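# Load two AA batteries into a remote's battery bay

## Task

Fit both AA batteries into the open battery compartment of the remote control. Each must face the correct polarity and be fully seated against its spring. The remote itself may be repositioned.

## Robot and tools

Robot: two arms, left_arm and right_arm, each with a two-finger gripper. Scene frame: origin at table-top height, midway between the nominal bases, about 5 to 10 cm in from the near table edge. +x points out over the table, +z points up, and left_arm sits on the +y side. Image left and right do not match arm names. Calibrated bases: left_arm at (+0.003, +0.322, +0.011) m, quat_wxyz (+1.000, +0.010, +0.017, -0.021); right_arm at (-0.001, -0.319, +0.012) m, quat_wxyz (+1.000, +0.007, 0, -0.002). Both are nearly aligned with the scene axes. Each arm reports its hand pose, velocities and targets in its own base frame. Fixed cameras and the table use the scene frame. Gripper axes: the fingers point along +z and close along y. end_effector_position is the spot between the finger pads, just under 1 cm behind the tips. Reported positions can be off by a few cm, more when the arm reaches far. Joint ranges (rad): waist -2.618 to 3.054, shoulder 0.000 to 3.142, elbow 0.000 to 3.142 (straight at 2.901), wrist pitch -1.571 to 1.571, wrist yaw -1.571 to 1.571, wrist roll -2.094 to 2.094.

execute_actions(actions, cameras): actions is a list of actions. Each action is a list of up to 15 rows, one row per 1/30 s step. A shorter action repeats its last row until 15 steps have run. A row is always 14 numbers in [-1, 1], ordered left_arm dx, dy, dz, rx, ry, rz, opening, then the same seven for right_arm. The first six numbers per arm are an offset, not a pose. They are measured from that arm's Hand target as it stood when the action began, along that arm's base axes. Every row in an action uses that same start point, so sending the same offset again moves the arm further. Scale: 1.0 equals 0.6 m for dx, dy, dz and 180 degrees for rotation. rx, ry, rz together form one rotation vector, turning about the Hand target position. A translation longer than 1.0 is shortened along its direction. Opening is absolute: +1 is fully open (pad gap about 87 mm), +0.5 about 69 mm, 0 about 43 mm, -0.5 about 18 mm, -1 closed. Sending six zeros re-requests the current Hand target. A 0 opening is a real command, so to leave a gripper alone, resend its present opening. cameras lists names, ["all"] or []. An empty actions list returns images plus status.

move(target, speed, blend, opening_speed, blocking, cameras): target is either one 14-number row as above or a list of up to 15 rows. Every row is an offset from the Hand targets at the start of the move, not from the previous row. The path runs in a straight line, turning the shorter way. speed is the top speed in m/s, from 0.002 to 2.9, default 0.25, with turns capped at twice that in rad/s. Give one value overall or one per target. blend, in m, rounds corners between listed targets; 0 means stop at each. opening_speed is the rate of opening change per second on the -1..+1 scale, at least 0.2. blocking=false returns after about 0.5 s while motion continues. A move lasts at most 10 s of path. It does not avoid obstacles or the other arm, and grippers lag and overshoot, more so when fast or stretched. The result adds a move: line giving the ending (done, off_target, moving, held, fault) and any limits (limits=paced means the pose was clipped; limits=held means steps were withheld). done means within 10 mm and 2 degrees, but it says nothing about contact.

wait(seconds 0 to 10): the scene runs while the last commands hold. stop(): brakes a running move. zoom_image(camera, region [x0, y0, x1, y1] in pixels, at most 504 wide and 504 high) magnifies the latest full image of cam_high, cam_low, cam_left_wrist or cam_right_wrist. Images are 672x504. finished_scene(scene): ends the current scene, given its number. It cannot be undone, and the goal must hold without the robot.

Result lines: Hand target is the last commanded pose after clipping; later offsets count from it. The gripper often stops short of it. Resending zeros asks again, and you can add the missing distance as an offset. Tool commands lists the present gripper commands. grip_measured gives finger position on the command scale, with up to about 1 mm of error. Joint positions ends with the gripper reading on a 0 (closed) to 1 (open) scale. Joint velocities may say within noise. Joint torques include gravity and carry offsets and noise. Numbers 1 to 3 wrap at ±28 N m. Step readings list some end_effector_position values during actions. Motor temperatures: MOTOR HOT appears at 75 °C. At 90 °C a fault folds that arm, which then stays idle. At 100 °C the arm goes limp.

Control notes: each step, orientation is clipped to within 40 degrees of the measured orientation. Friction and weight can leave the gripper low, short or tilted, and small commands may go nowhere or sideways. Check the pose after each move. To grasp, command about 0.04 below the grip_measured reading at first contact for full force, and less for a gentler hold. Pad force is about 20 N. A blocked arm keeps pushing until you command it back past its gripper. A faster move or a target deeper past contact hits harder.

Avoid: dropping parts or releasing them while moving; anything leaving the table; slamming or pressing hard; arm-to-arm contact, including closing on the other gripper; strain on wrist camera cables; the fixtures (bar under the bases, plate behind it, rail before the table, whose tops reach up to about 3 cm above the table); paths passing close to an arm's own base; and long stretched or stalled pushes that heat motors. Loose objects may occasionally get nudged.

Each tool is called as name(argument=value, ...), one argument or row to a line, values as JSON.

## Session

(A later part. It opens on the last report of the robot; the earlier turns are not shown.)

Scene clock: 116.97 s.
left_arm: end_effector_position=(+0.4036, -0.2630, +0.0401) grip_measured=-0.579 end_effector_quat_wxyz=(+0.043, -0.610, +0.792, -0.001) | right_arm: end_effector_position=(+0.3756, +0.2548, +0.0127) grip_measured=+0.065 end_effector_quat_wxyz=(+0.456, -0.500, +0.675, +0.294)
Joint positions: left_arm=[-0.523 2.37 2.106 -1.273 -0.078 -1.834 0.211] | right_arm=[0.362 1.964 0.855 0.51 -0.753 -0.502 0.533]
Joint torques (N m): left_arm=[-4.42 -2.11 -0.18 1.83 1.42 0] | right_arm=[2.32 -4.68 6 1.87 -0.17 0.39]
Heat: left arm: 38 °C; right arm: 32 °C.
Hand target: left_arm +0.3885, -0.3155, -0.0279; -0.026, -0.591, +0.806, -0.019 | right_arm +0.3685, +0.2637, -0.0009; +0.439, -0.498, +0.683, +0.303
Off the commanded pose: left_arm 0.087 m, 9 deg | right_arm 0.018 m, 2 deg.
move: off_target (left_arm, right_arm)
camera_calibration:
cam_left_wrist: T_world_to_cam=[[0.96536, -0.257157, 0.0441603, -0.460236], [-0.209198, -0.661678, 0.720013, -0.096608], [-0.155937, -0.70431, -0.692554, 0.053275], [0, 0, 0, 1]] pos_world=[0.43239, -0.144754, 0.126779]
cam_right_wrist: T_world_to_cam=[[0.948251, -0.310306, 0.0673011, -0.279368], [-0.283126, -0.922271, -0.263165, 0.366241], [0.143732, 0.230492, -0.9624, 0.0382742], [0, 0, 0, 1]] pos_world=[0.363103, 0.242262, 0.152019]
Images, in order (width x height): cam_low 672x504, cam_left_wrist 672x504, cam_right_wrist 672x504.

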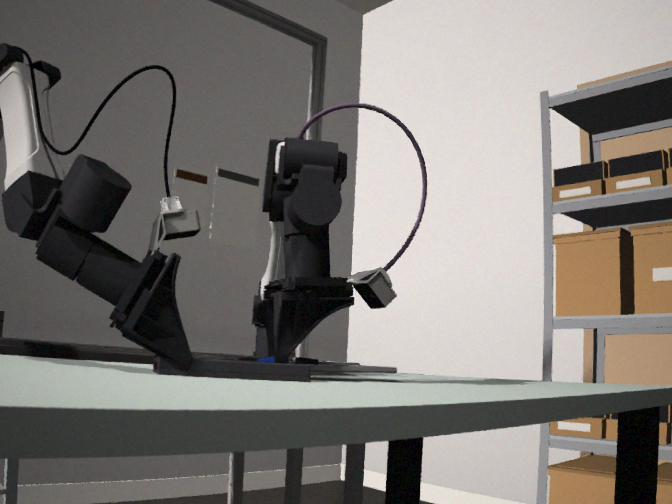

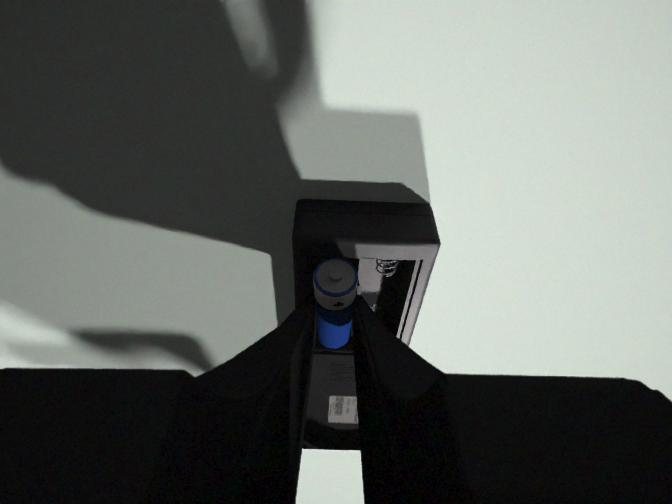

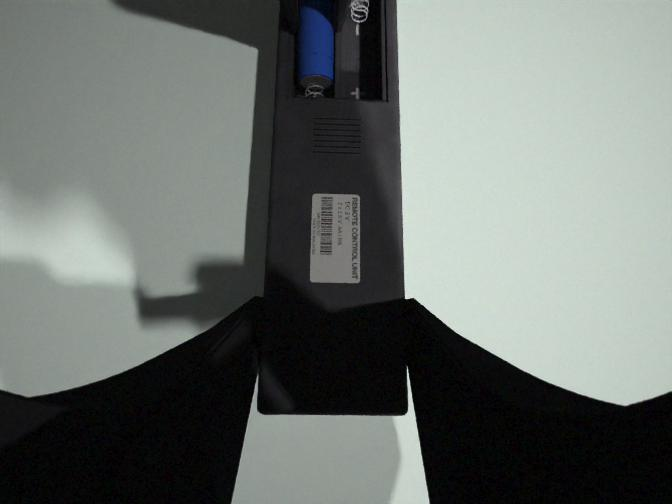

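move(
  target=[-0.0143,-0.048,-0.01,-0.04,0.013,0,-0.66,0.002,0.008,0,0,0,0,0.0],
  speed=0.1,
  cameras=["cam_left_wrist","cam_right_wrist","cam_low"],
)

zoom_image(
  camera="cam_left_wrist",
  region=[280, 180, 440, 390],
)

zoom_image(
  camera="cam_low",
  region=[210, 310, 350, 400],
)

zoom_image(
  camera="cam_right_wrist",
  region=[270, 0, 420, 120],
)

Scene clock: 118.83 s.
left_arm: end_effector_position=(+0.4024, -0.2669, +0.0391) grip_measured=-0.579 end_effector_quat_wxyz=(+0.013, -0.616, +0.787, -0.020) | right_arm: end_effector_position=(+0.3755, +0.2549, +0.0125) grip_measured=+0.065 end_effector_quat_wxyz=(+0.455, -0.500, +0.676, +0.294)
Joint positions: left_arm=[-0.505 2.356 2.067 -1.234 -0.008 -1.833 0.211] | right_arm=[0.363 1.964 0.855 0.509 -0.751 -0.501 0.533]
Joint torques (N m): left_arm=[-6.74 -0.68 -0.31 2.08 2.04 -0.13] | right_arm=[3.21 -4.14 6.86 1.91 -0.07 0.45]
Heat: left arm: 37 °C; right arm: 33 °C.
Hand target: left_arm +0.3799, -0.3442, -0.0340; -0.079, -0.589, +0.803, -0.058 | right_arm +0.3697, +0.2685, -0.0009; +0.439, -0.499, +0.684, +0.303
Off the commanded pose: left_arm 0.109 m, 12 deg | right_arm 0.020 m, 2 deg.
move: off_target (left_arm, right_arm)
camera_calibration:
cam_left_wrist: T_world_to_cam=[[0.969858, -0.24054, 0.0389261, -0.457289], [-0.183125, -0.614132, 0.767664, -0.0984068], [-0.160748, -0.751653, -0.63967, 0.036898], [0, 0, 0, 1]] pos_world=[0.431416, -0.142696, 0.116946]
cam_right_wrist: T_world_to_cam=[[0.947914, -0.311531, 0.0663915, -0.278733], [-0.284714, -0.922135, -0.261926, 0.366724], [0.14282, 0.229381, -0.962802, 0.0386968], [0, 0, 0, 1]] pos_world=[0.3631, 0.242458, 0.151817]
Images, in order (width x height): cam_low 672x504, cam_left_wrist 672x504, cam_right_wrist 672x504.

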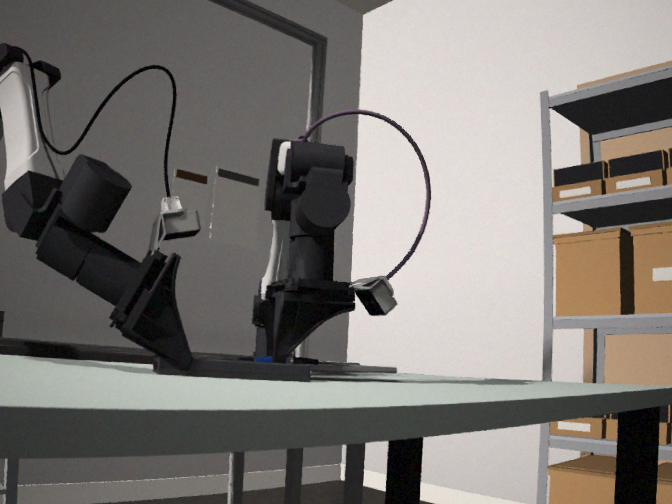

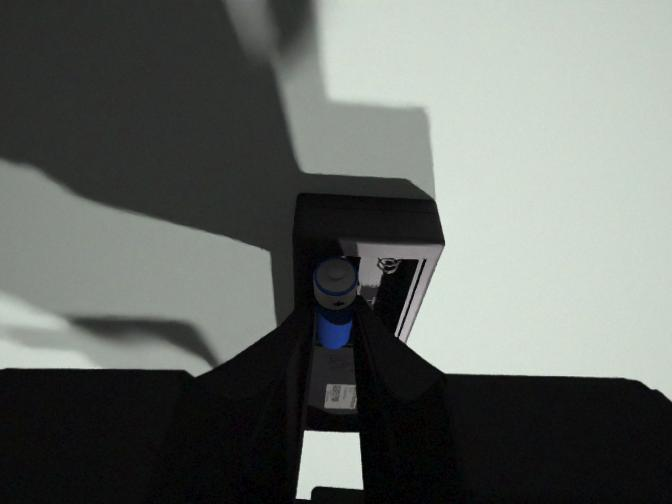

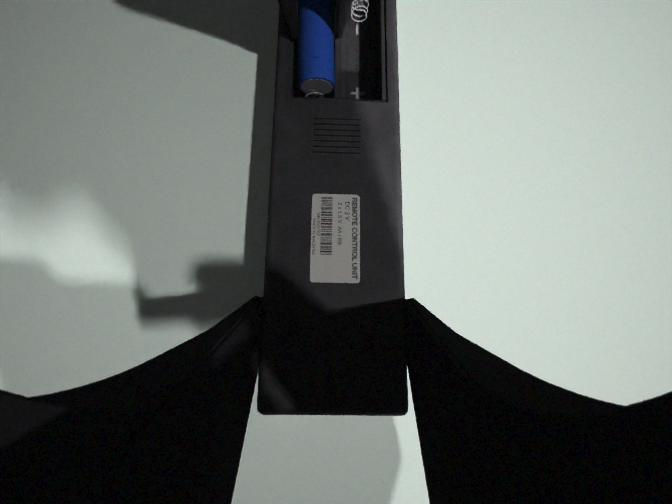

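Scaled by 2.400 from the camera's 672x504 image, which has a finer 960x720 frame.

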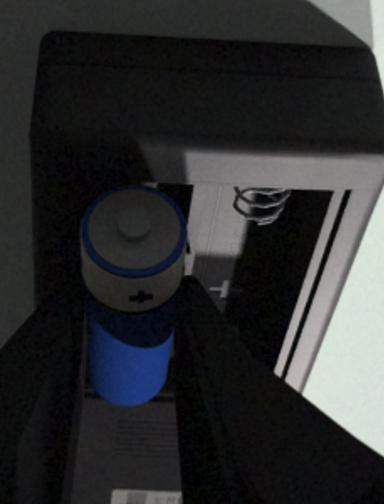

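Scaled by 3.600 from the camera's 672x504 image, which has a finer 960x720 frame.

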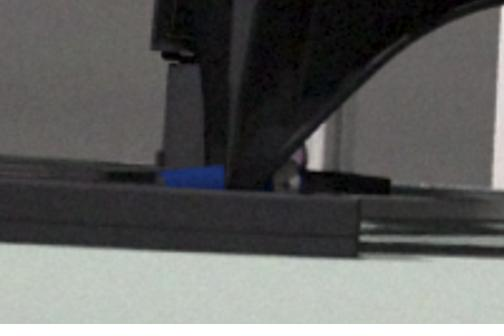

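Scaled by 3.360 from the camera's 672x504 image, which has a finer 960x720 frame.

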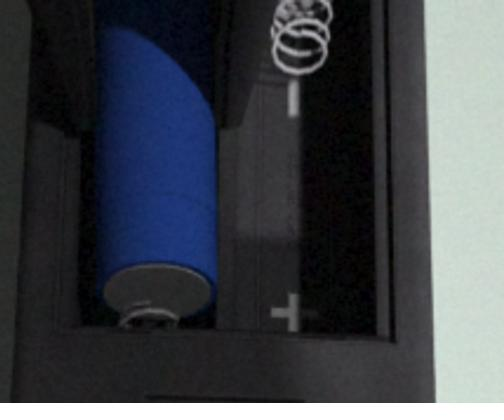

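move(
  target=[0.004,0.005,-0.05,-0.03,0.01,0,-0.66,0,0,0,0,0,0,0.0],
  speed=0.1,
  cameras=["cam_left_wrist","cam_right_wrist","cam_low"],
)

zoom_image(
  camera="cam_left_wrist",
  region=[280, 180, 440, 390],
)

zoom_image(
  camera="cam_low",
  region=[210, 310, 350, 400],
)

zoom_image(
  camera="cam_right_wrist",
  region=[270, 0, 420, 120],
)

Scene clock: 120.63 s.
left_arm: end_effector_position=(+0.4032, -0.2726, +0.0305) grip_measured=-0.580 end_effector_quat_wxyz=(-0.065, -0.619, +0.778, -0.083) | right_arm: end_effector_position=(+0.3758, +0.2544, +0.0119) grip_measured=+0.065 end_effector_quat_wxyz=(+0.454, -0.498, +0.678, +0.293)
Joint positions: left_arm=[-0.444 2.323 1.928 -1.082 0.19 -1.798 0.21] | right_arm=[0.363 1.964 0.855 0.507 -0.746 -0.497 0.533]
Joint torques (N m): left_arm=[-8.14 2.24 -2.47 2.56 1.06 -0.07] | right_arm=[3.21 -4.12 7.06 1.93 -0.09 0.43]
Heat: left arm: 37 °C; right arm: 33 °C.
Hand target: left_arm +0.3823, -0.3414, -0.0638; -0.119, -0.585, +0.798, -0.087 | right_arm +0.3697, +0.2685, -0.0009; +0.439, -0.498, +0.683, +0.303
Off the commanded pose: left_arm 0.119 m, 8 deg | right_arm 0.020 m, 2 deg.
move: off_target (left_arm, right_arm)
camera_calibration:
cam_left_wrist: T_world_to_cam=[[0.974338, -0.221631, 0.039302, -0.455759], [-0.138793, -0.454097, 0.880075, -0.0728467], [-0.177205, -0.862946, -0.473205, -0.00151395], [0, 0, 0, 1]] pos_world=[0.433684, -0.135396, 0.0813064]
cam_right_wrist: T_world_to_cam=[[0.946364, -0.3168, 0.0635015, -0.277245], [-0.290923, -0.920996, -0.259096, 0.368208], [0.140566, 0.226725, -0.963762, 0.0398522], [0, 0, 0, 1]] pos_world=[0.363893, 0.242251, 0.151415]
Images, in order (width x height): cam_low 672x504, cam_left_wrist 672x504, cam_right_wrist 672x504.

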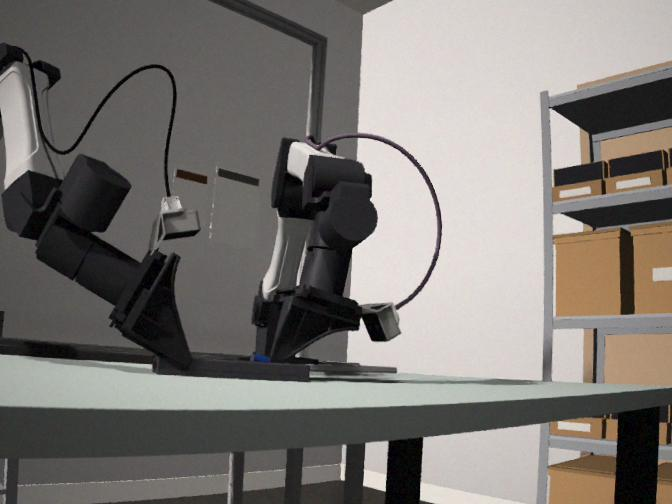

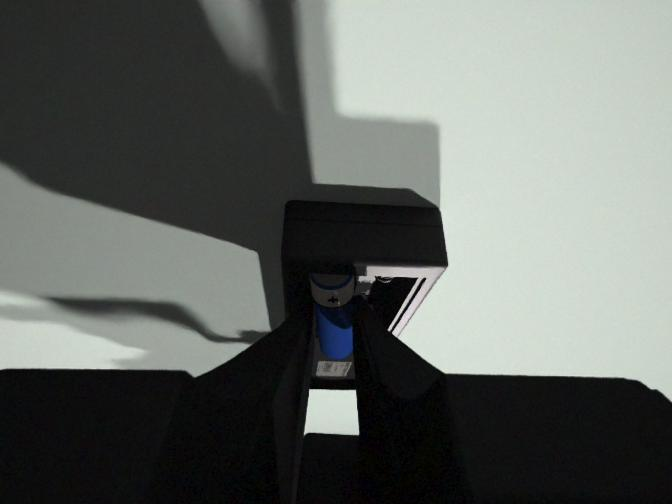

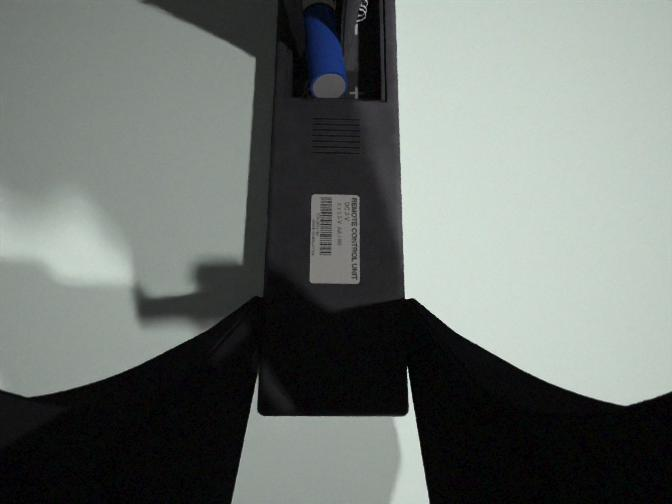

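Scaled by 2.400 from the camera's 672x504 image, which has a finer 960x720 frame.

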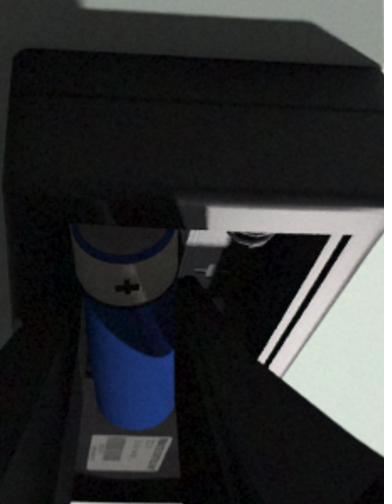

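Scaled by 3.600 from the camera's 672x504 image, which has a finer 960x720 frame.

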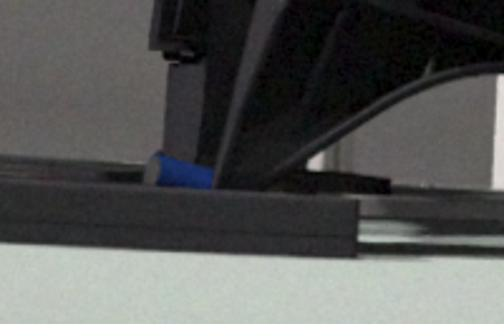

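Scaled by 3.360 from the camera's 672x504 image, which has a finer 960x720 frame.

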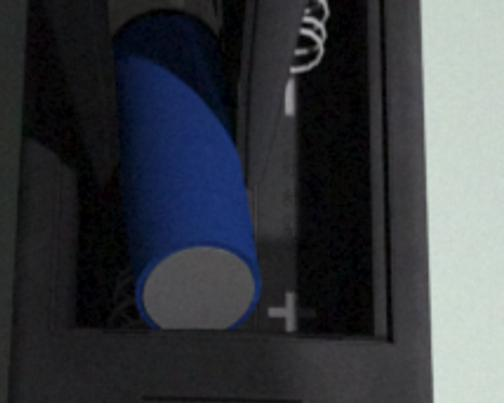

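move(
  target=[
    [0.041,0.136,0.161,0.0,0.0,0,-0.66,-0.002,-0.008,0,0,0,0,0.0],
    [0.043,0.142,0.15,0.053,-0.017,0,-0.66,-0.002,-0.008,0,0,0,0,0.0],
  ],
  speed=0.1,
  cameras=["cam_left_wrist","cam_right_wrist","cam_low"],
)

zoom_image(
  camera="cam_left_wrist",
  region=[280, 180, 440, 390],
)

zoom_image(
  camera="cam_low",
  region=[210, 310, 350, 400],
)

zoom_image(
  camera="cam_right_wrist",
  region=[270, 0, 420, 120],
)

Scene clock: 125.17 s.
left_arm: end_effector_position=(+0.4097, -0.2631, +0.0405) grip_measured=-0.577 end_effector_quat_wxyz=(-0.058, -0.584, +0.807, -0.067) | right_arm: end_effector_position=(+0.3766, +0.2577, +0.0125) grip_measured=+0.065 end_effector_quat_wxyz=(+0.458, -0.496, +0.677, +0.292)
Joint positions: left_arm=[-0.427 2.379 2.076 -1.207 0.167 -1.685 0.212] | right_arm=[0.371 1.969 0.855 0.526 -0.737 -0.486 0.533]
Joint torques (N m): left_arm=[-0.42 -9.81 8.16 0.12 -0.63 -0.02] | right_arm=[1.58 -5.11 6.09 1.74 -0.34 0.18]
Heat: left arm: 36 °C; right arm: 33 °C.
Hand target: left_arm +0.4080, -0.2562, +0.0261; -0.049, -0.590, +0.805, -0.035 | right_arm +0.3685, +0.2637, -0.0008; +0.439, -0.498, +0.683, +0.303
Off the commanded pose: left_arm 0.016 m, 4 deg | right_arm 0.017 m, 3 deg.
move: off_target (left_arm, right_arm)
camera_calibration:
cam_left_wrist: T_world_to_cam=[[0.949922, -0.310895, 0.0315116, -0.473549], [-0.182157, -0.468975, 0.864223, -0.0619828], [-0.253904, -0.826684, -0.502122, 0.0545634], [0, 0, 0, 1]] pos_world=[0.452398, -0.131186, 0.0958867]
cam_right_wrist: T_world_to_cam=[[0.944859, -0.32047, 0.0673777, -0.275484], [-0.292757, -0.91881, -0.264728, 0.371781], [0.146745, 0.230405, -0.961966, 0.036216], [0, 0, 0, 1]] pos_world=[0.363821, 0.244968, 0.151821]
Images, in order (width x height): cam_low 672x504, cam_left_wrist 672x504, cam_right_wrist 672x504.

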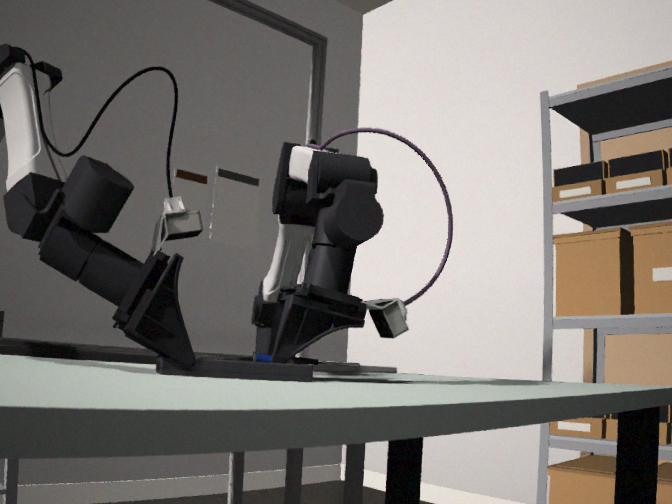

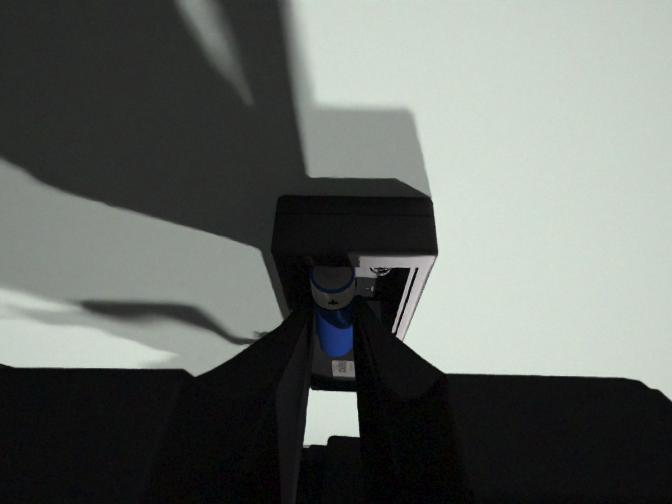

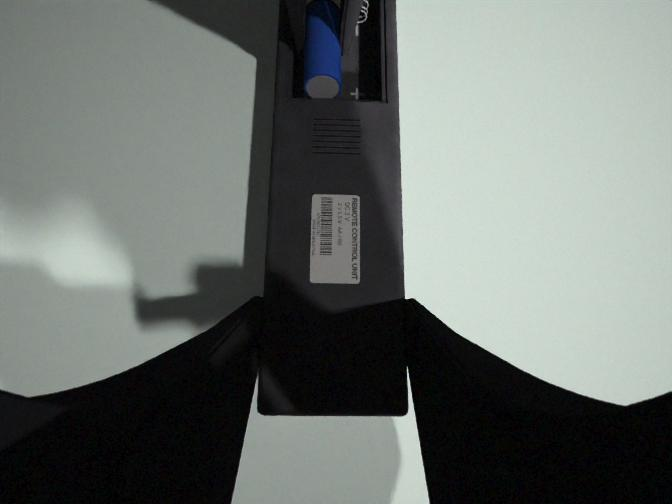

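Scaled by 2.400 from the camera's 672x504 image, which has a finer 960x720 frame.

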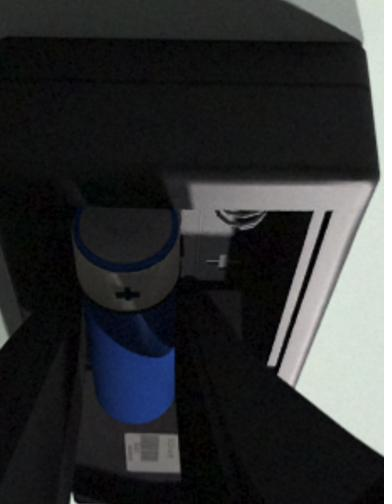

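Scaled by 3.600 from the camera's 672x504 image, which has a finer 960x720 frame.

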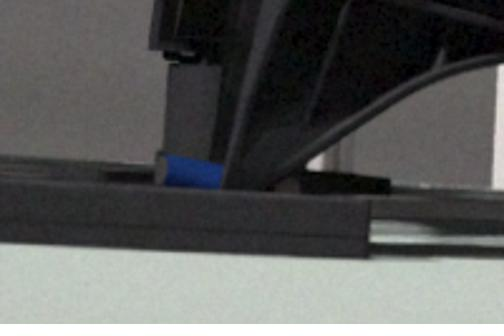

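Scaled by 3.360 from the camera's 672x504 image, which has a finer 960x720 frame.

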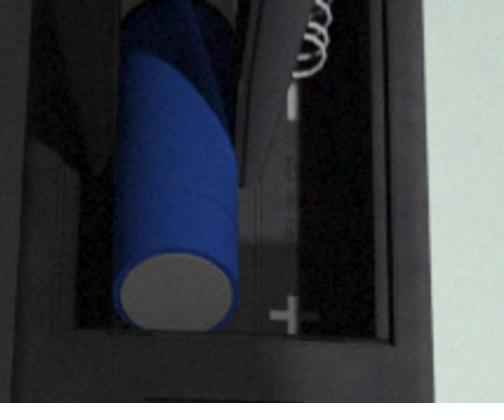

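move(
  target=[0.006,0.02,-0.03,0.08,-0.0255,0,-0.66,0,0,0,0,0,0,0.0],
  speed=0.1,
  cameras=["cam_left_wrist","cam_right_wrist","cam_low"],
)

zoom_image(
  camera="cam_left_wrist",
  region=[280, 180, 440, 390],
)

zoom_image(
  camera="cam_low",
  region=[210, 310, 350, 400],
)

zoom_image(
  camera="cam_right_wrist",
  region=[270, 0, 420, 120],
)

Scene clock: 127.57 s.
left_arm: end_effector_position=(+0.4099, -0.2630, +0.0394) grip_measured=-0.577 end_effector_quat_wxyz=(+0.035, -0.585, +0.810, -0.011) | right_arm: end_effector_position=(+0.3766, +0.2577, +0.0125) grip_measured=+0.065 end_effector_quat_wxyz=(+0.458, -0.496, +0.678, +0.292)
Joint positions: left_arm=[-0.506 2.394 2.143 -1.27 -0.053 -1.755 0.212] | right_arm=[0.371 1.969 0.855 0.526 -0.737 -0.485 0.533]
Joint torques (N m): left_arm=[0.25 -7.31 6.12 0.23 -1.18 -0.04] | right_arm=[1.43 -5.22 6.13 1.73 -0.35 0.21]
Heat: left arm: 36 °C; right arm: 33 °C.
Hand target: left_arm +0.4117, -0.2442, +0.0081; +0.058, -0.590, +0.804, +0.042 | right_arm +0.3685, +0.2637, -0.0008; +0.439, -0.498, +0.683, +0.303
Off the commanded pose: left_arm 0.037 m, 7 deg | right_arm 0.017 m, 3 deg.
move: off_target (left_arm, right_arm)
camera_calibration:
cam_left_wrist: T_world_to_cam=[[0.947629, -0.31562, 0.0488125, -0.474658], [-0.24777, -0.630099, 0.735924, -0.0713513], [-0.201516, -0.709478, -0.675302, 0.0704213], [0, 0, 0, 1]] pos_world=[0.446312, -0.144808, 0.123234]
cam_right_wrist: T_world_to_cam=[[0.944841, -0.320599, 0.0670148, -0.275484], [-0.292965, -0.918739, -0.264745, 0.371872], [0.146446, 0.230509, -0.961987, 0.0362881], [0, 0, 0, 1]] pos_world=[0.363919, 0.244968, 0.151821]
Images, in order (width x height): cam_low 672x504, cam_left_wrist 672x504, cam_right_wrist 672x504.

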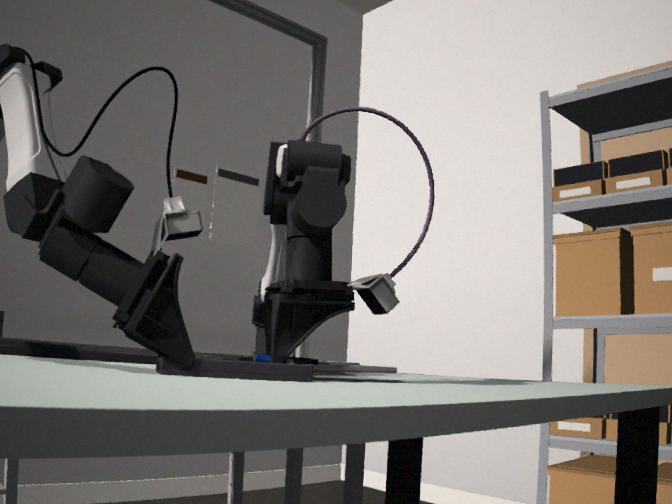

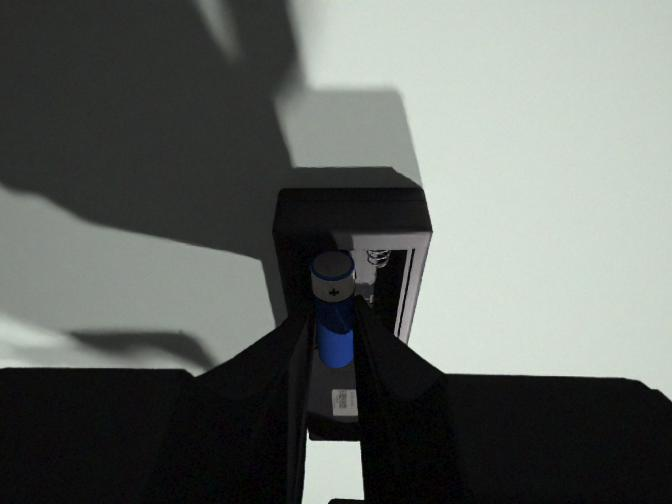

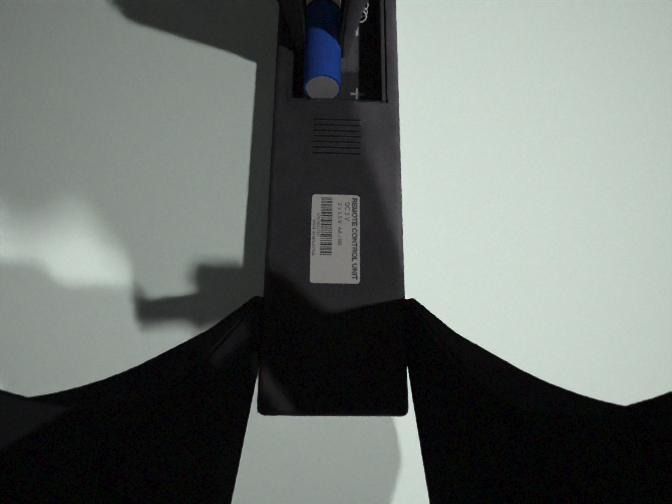

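Scaled by 2.400 from the camera's 672x504 image, which has a finer 960x720 frame.

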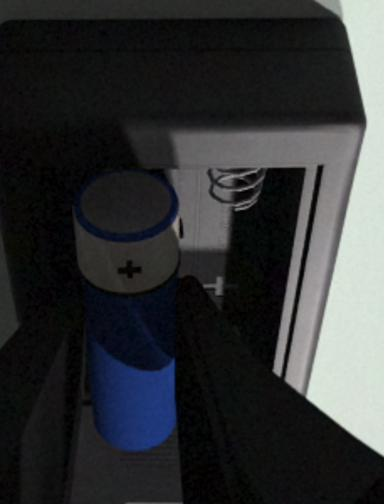

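Scaled by 3.600 from the camera's 672x504 image, which has a finer 960x720 frame.

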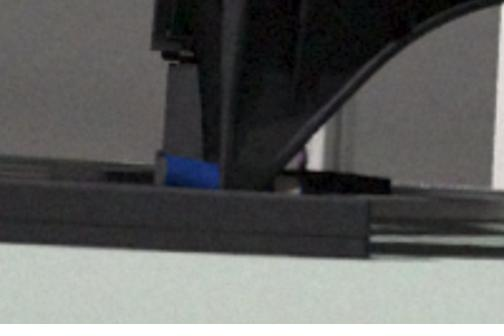

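Scaled by 3.360 from the camera's 672x504 image, which has a finer 960x720 frame.

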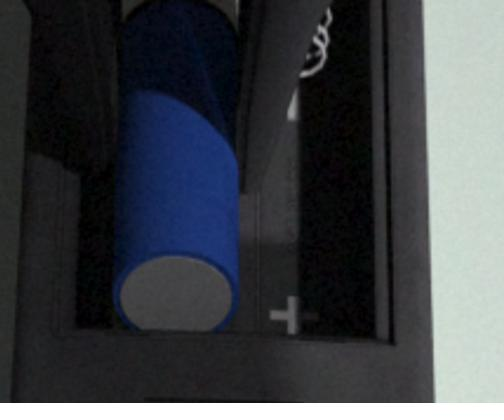

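move(
  target=[
    [-0.006,-0.036,0.07,0.0,0.0,0,-0.66,0,0,0,0,0,0,0.0],
    [-0.006,-0.036,0.11,0.0,0.0,0,-0.66,0,0,0,0,0,0,0.0],
  ],
  speed=0.08,
  cameras=["cam_left_wrist","cam_right_wrist","cam_low"],
)

zoom_image(
  camera="cam_left_wrist",
  region=[280, 180, 440, 390],
)

zoom_image(
  camera="cam_low",
  region=[210, 310, 350, 400],
)

zoom_image(
  camera="cam_right_wrist",
  region=[270, 0, 420, 120],
)

Scene clock: 132.13 s.
left_arm: end_effector_position=(+0.4085, -0.2651, +0.0638) grip_measured=-0.577 end_effector_quat_wxyz=(+0.055, -0.587, +0.807, +0.033) | right_arm: end_effector_position=(+0.3755, +0.2592, +0.0125) grip_measured=+0.065 end_effector_quat_wxyz=(+0.457, -0.498, +0.676, +0.293)
Joint positions: left_arm=[-0.539 2.52 2.479 -1.548 -0.127 -1.797 0.212] | right_arm=[0.375 1.969 0.855 0.526 -0.737 -0.485 0.533]
Joint torques (N m): left_arm=[-0.39 -14.34 8.99 -0.04 -0.36 -0.06] | right_arm=[1.16 -5.07 6.23 1.74 -0.35 0.2]
Heat: left arm: 36 °C; right arm: 33 °C.
Hand target: left_arm +0.4081, -0.2659, +0.0741; +0.057, -0.590, +0.804, +0.042 | right_arm +0.3686, +0.2637, -0.0008; +0.439, -0.498, +0.683, +0.303
Off the commanded pose: left_arm 0.010 m, 1 deg | right_arm 0.016 m, 3 deg.
joint sent to its limit (left arm) — joint 4 (wrist pitch), lower limit. The joint targets still meet the commanded pose.
move: off_target (right_arm)
camera_calibration:
cam_left_wrist: T_world_to_cam=[[0.951162, -0.308689, 0.0013383, -0.471785], [-0.228072, -0.699822, 0.676928, -0.113794], [-0.208024, -0.644174, -0.736048, 0.108875], [0, 0, 0, 1]] pos_world=[0.44544, -0.155136, 0.157799]
cam_right_wrist: T_world_to_cam=[[0.946163, -0.316682, 0.066995, -0.275494], [-0.289157, -0.919939, -0.264764, 0.371872], [0.145477, 0.231138, -0.961983, 0.0362856], [0, 0, 0, 1]] pos_world=[0.362913, 0.246469, 0.151821]
Images, in order (width x height): cam_low 672x504, cam_left_wrist 672x504, cam_right_wrist 672x504.

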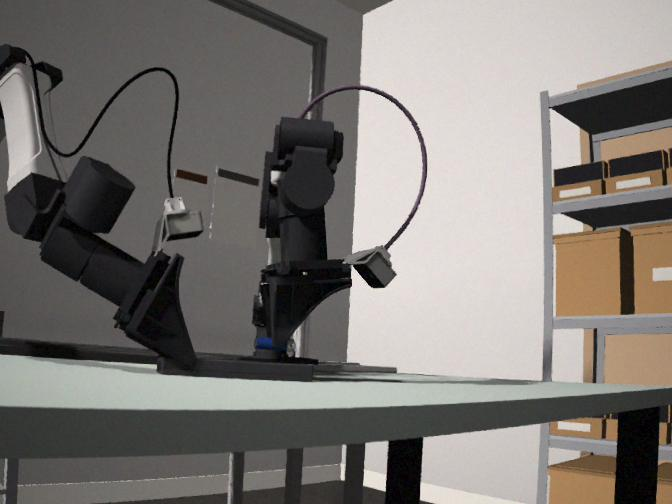

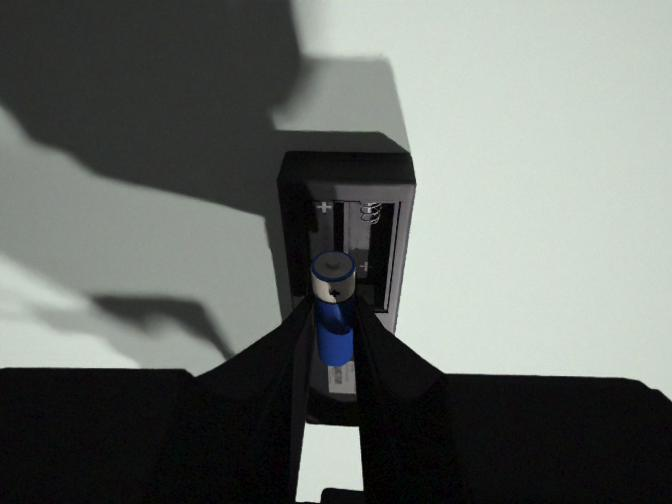

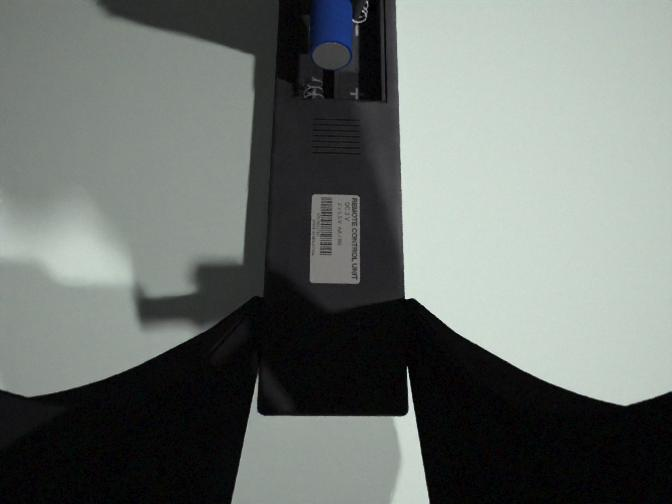

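Scaled by 2.400 from the camera's 672x504 image, which has a finer 960x720 frame.

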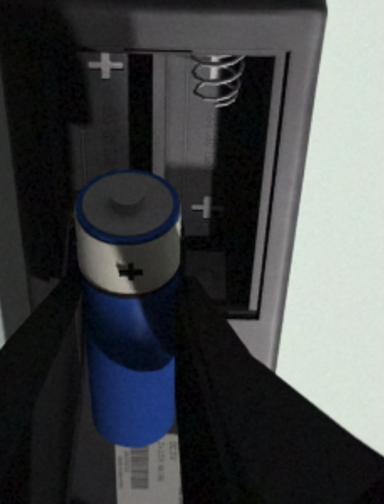

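Scaled by 3.600 from the camera's 672x504 image, which has a finer 960x720 frame.

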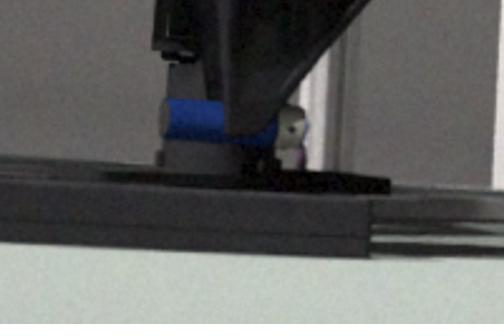

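Scaled by 3.360 from the camera's 672x504 image, which has a finer 960x720 frame.

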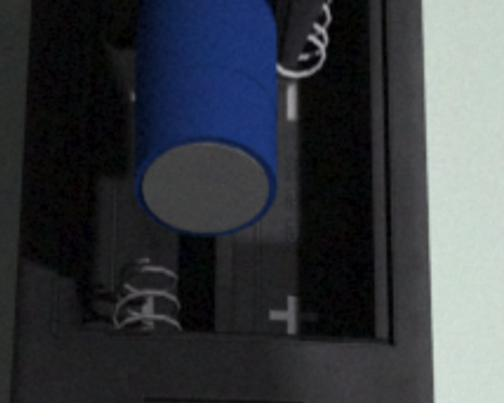

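move(
  target=[
    [-0.006,0.009,0,0.079,-0.0255,0.0,-0.66,0,0,0,0,0,0,0.0],
    [-0.006,0.009,-0.035,0.079,-0.0255,0.0,-0.66,0,0,0,0,0,0,0.0],
  ],
  speed=0.1,
  cameras=["cam_left_wrist","cam_right_wrist","cam_low"],
)

zoom_image(
  camera="cam_left_wrist",
  region=[280, 180, 440, 390],
)

zoom_image(
  camera="cam_low",
  region=[210, 310, 350, 400],
)

zoom_image(
  camera="cam_right_wrist",
  region=[270, 0, 420, 120],
)

Scene clock: 136.67 s.
left_arm: end_effector_position=(+0.4098, -0.2646, +0.0592) grip_measured=-0.577 end_effector_quat_wxyz=(+0.168, -0.579, +0.795, +0.074) | right_arm: end_effector_position=(+0.3755, +0.2592, +0.0125) grip_measured=+0.065 end_effector_quat_wxyz=(+0.457, -0.498, +0.676, +0.293)
Joint positions: left_arm=[-0.627 2.525 2.465 -1.549 -0.366 -1.892 0.212] | right_arm=[0.375 1.969 0.855 0.526 -0.737 -0.485 0.533]
Joint torques (N m): left_arm=[-0.39 -12.45 5.78 -0.09 -0.6 -0.04] | right_arm=[1.16 -5.27 6.04 1.73 -0.3 0.21]
Heat: left arm: 37 °C; right arm: 33 °C.
Hand target: left_arm +0.4046, -0.2604, +0.0532; +0.162, -0.579, +0.790, +0.118 | right_arm +0.3686, +0.2637, -0.0008; +0.439, -0.498, +0.683, +0.303
Off the commanded pose: left_arm 0.009 m, 5 deg | right_arm 0.016 m, 3 deg.
joint sent to its limit (left arm) — joint 4 (wrist pitch), lower limit. The joint targets are off in orientation, not in position.
move: off_target (left_arm, right_arm)
camera_calibration:
cam_left_wrist: T_world_to_cam=[[0.945899, -0.317258, 0.067983, -0.476925], [-0.308859, -0.816242, 0.488217, -0.09648], [-0.0994, -0.482801, -0.870071, 0.112247], [0, 0, 0, 1]] pos_world=[0.432481, -0.175866, 0.177188]
cam_right_wrist: T_world_to_cam=[[0.946163, -0.316682, 0.066995, -0.275494], [-0.289157, -0.919939, -0.264764, 0.371872], [0.145477, 0.231138, -0.961983, 0.0362856], [0, 0, 0, 1]] pos_world=[0.362913, 0.246469, 0.151821]
Images, in order (width x height): cam_low 672x504, cam_left_wrist 672x504, cam_right_wrist 672x504.

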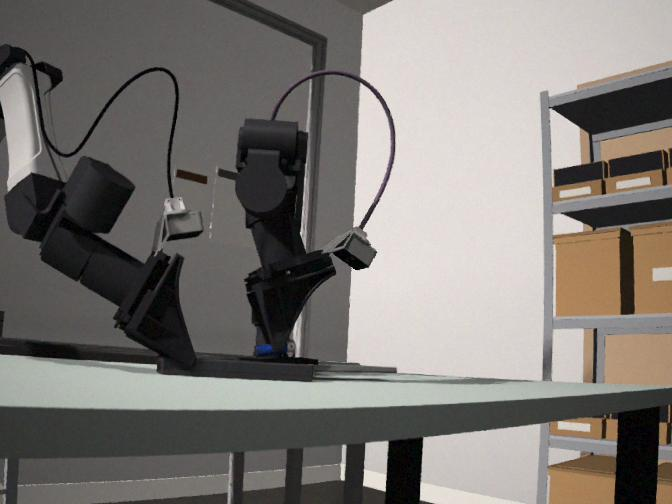

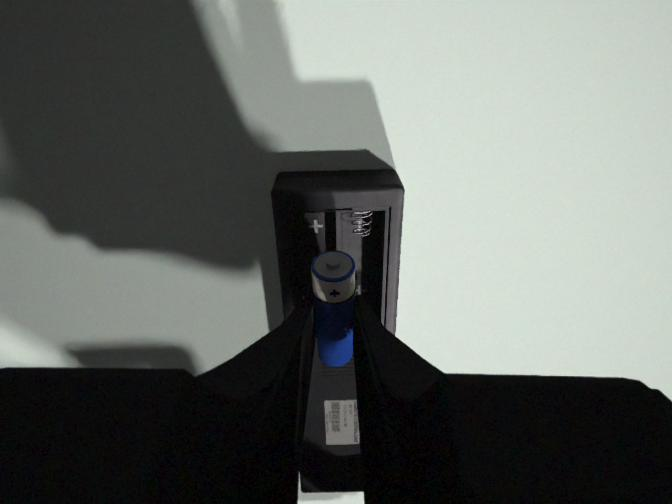

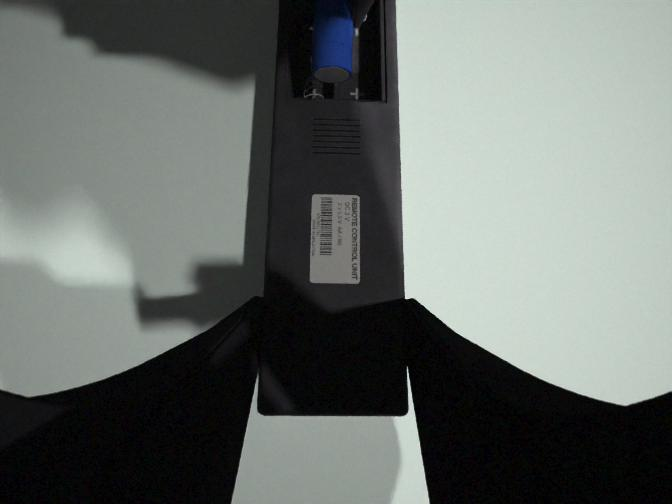

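Scaled by 2.400 from the camera's 672x504 image, which has a finer 960x720 frame.

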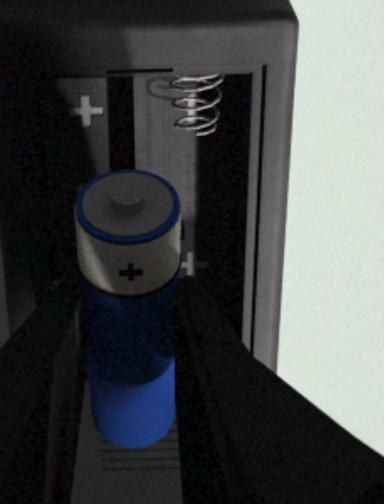

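Scaled by 3.600 from the camera's 672x504 image, which has a finer 960x720 frame.

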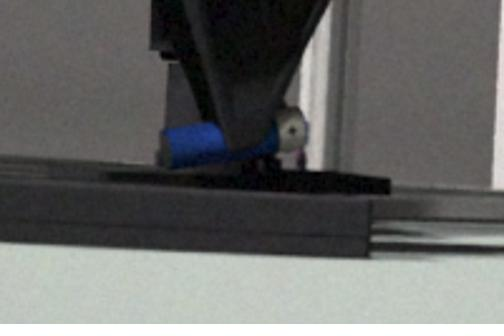

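Scaled by 3.360 from the camera's 672x504 image, which has a finer 960x720 frame.

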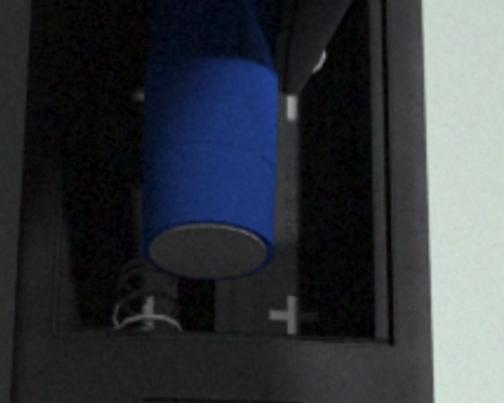

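move(
  target=[
    [-0.008,0.012,0.02,-0.063,0.0205,0.0,-0.66,0,0,0,0,0,0,0.0],
    [-0.004,0.011,-0.01,-0.063,0.0205,0.0,-0.66,0,0,0,0,0,0,0.0],
  ],
  speed=0.1,
  cameras=["cam_left_wrist","cam_right_wrist","cam_low"],
)

zoom_image(
  camera="cam_left_wrist",
  region=[280, 180, 440, 390],
)

zoom_image(
  camera="cam_low",
  region=[210, 310, 350, 400],
)

zoom_image(
  camera="cam_right_wrist",
  region=[270, 0, 420, 120],
)

Scene clock: 139.73 s.
left_arm: end_effector_position=(+0.4011, -0.2538, +0.0448) grip_measured=-0.577 end_effector_quat_wxyz=(+0.079, -0.589, +0.801, +0.066) | right_arm: end_effector_position=(+0.3746, +0.2605, +0.0126) grip_measured=+0.065 end_effector_quat_wxyz=(+0.457, -0.499, +0.675, +0.294)
Joint positions: left_arm=[-0.553 2.489 2.348 -1.495 -0.196 -1.828 0.212] | right_arm=[0.378 1.969 0.855 0.526 -0.738 -0.485 0.533]
Joint torques (N m): left_arm=[0.21 -15.13 3.66 0.37 -0.2 0.15] | right_arm=[0.85 -4.96 6.17 1.73 -0.33 0.2]
Heat: left arm: 38 °C; right arm: 33 °C.
Hand target: left_arm +0.4021, -0.2538, +0.0471; +0.079, -0.588, +0.803, +0.058 | right_arm +0.3686, +0.2637, -0.0008; +0.439, -0.498, +0.683, +0.303
Off the commanded pose: left_arm 0.003 m, 1 deg | right_arm 0.015 m, 2 deg.
move: off_target (right_arm)
camera_calibration:
cam_left_wrist: T_world_to_cam=[[0.955141, -0.295231, -0.0233152, -0.45837], [-0.218506, -0.755677, 0.61742, -0.110026], [-0.199901, -0.584629, -0.786288, 0.11482], [0, 0, 0, 1]] pos_world=[0.436719, -0.151342, 0.147527]
cam_right_wrist: T_world_to_cam=[[0.947446, -0.312911, 0.0665822, -0.275622], [-0.285521, -0.920944, -0.265216, 0.371625], [0.144308, 0.232267, -0.961887, 0.0362929], [0, 0, 0, 1]] pos_world=[0.362006, 0.247571, 0.151822]
Images, in order (width x height): cam_low 672x504, cam_left_wrist 672x504, cam_right_wrist 672x504.

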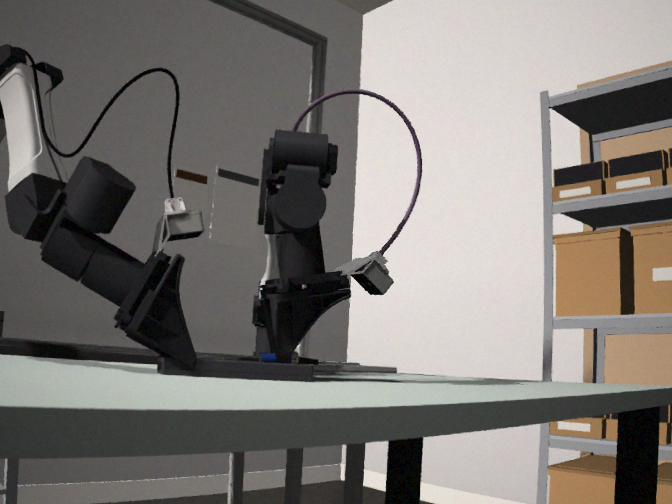

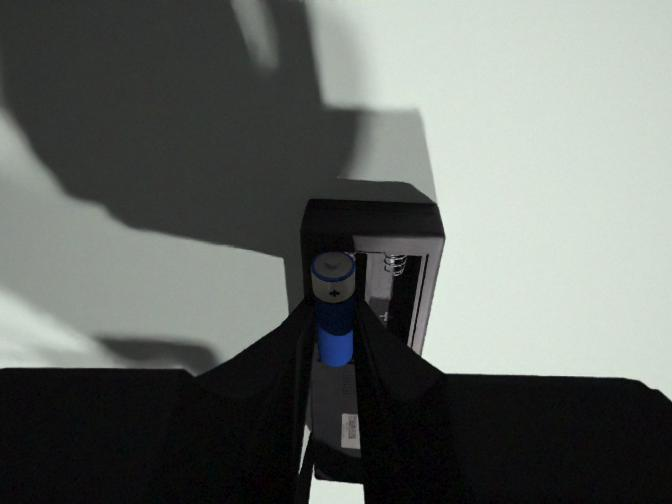

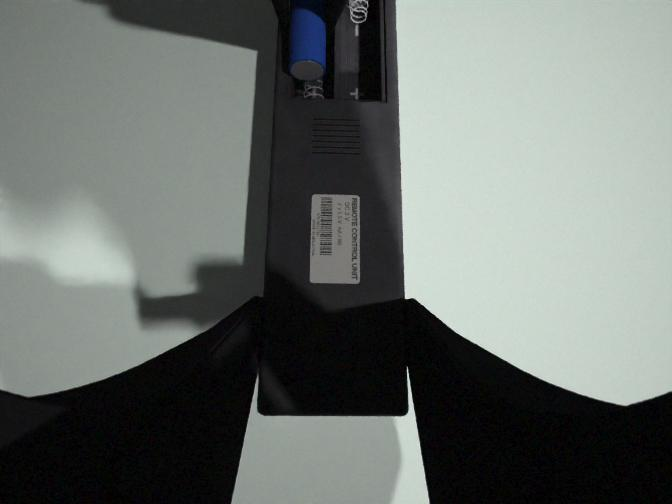

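Scaled by 2.400 from the camera's 672x504 image, which has a finer 960x720 frame.

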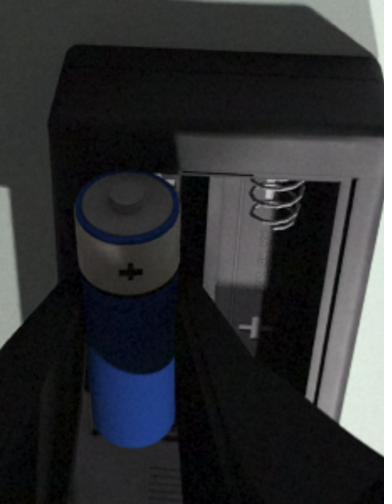

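Scaled by 3.600 from the camera's 672x504 image, which has a finer 960x720 frame.

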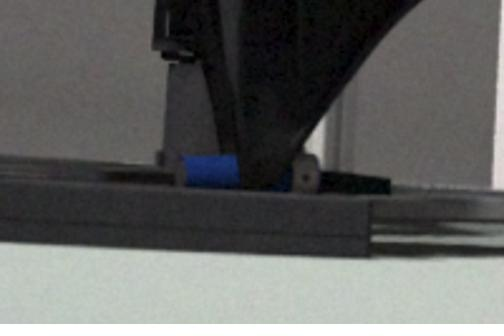

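Scaled by 3.360 from the camera's 672x504 image, which has a finer 960x720 frame.

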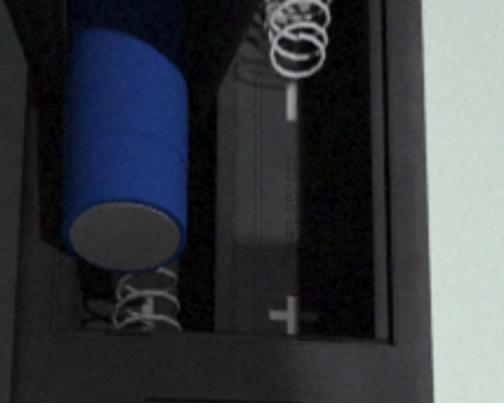

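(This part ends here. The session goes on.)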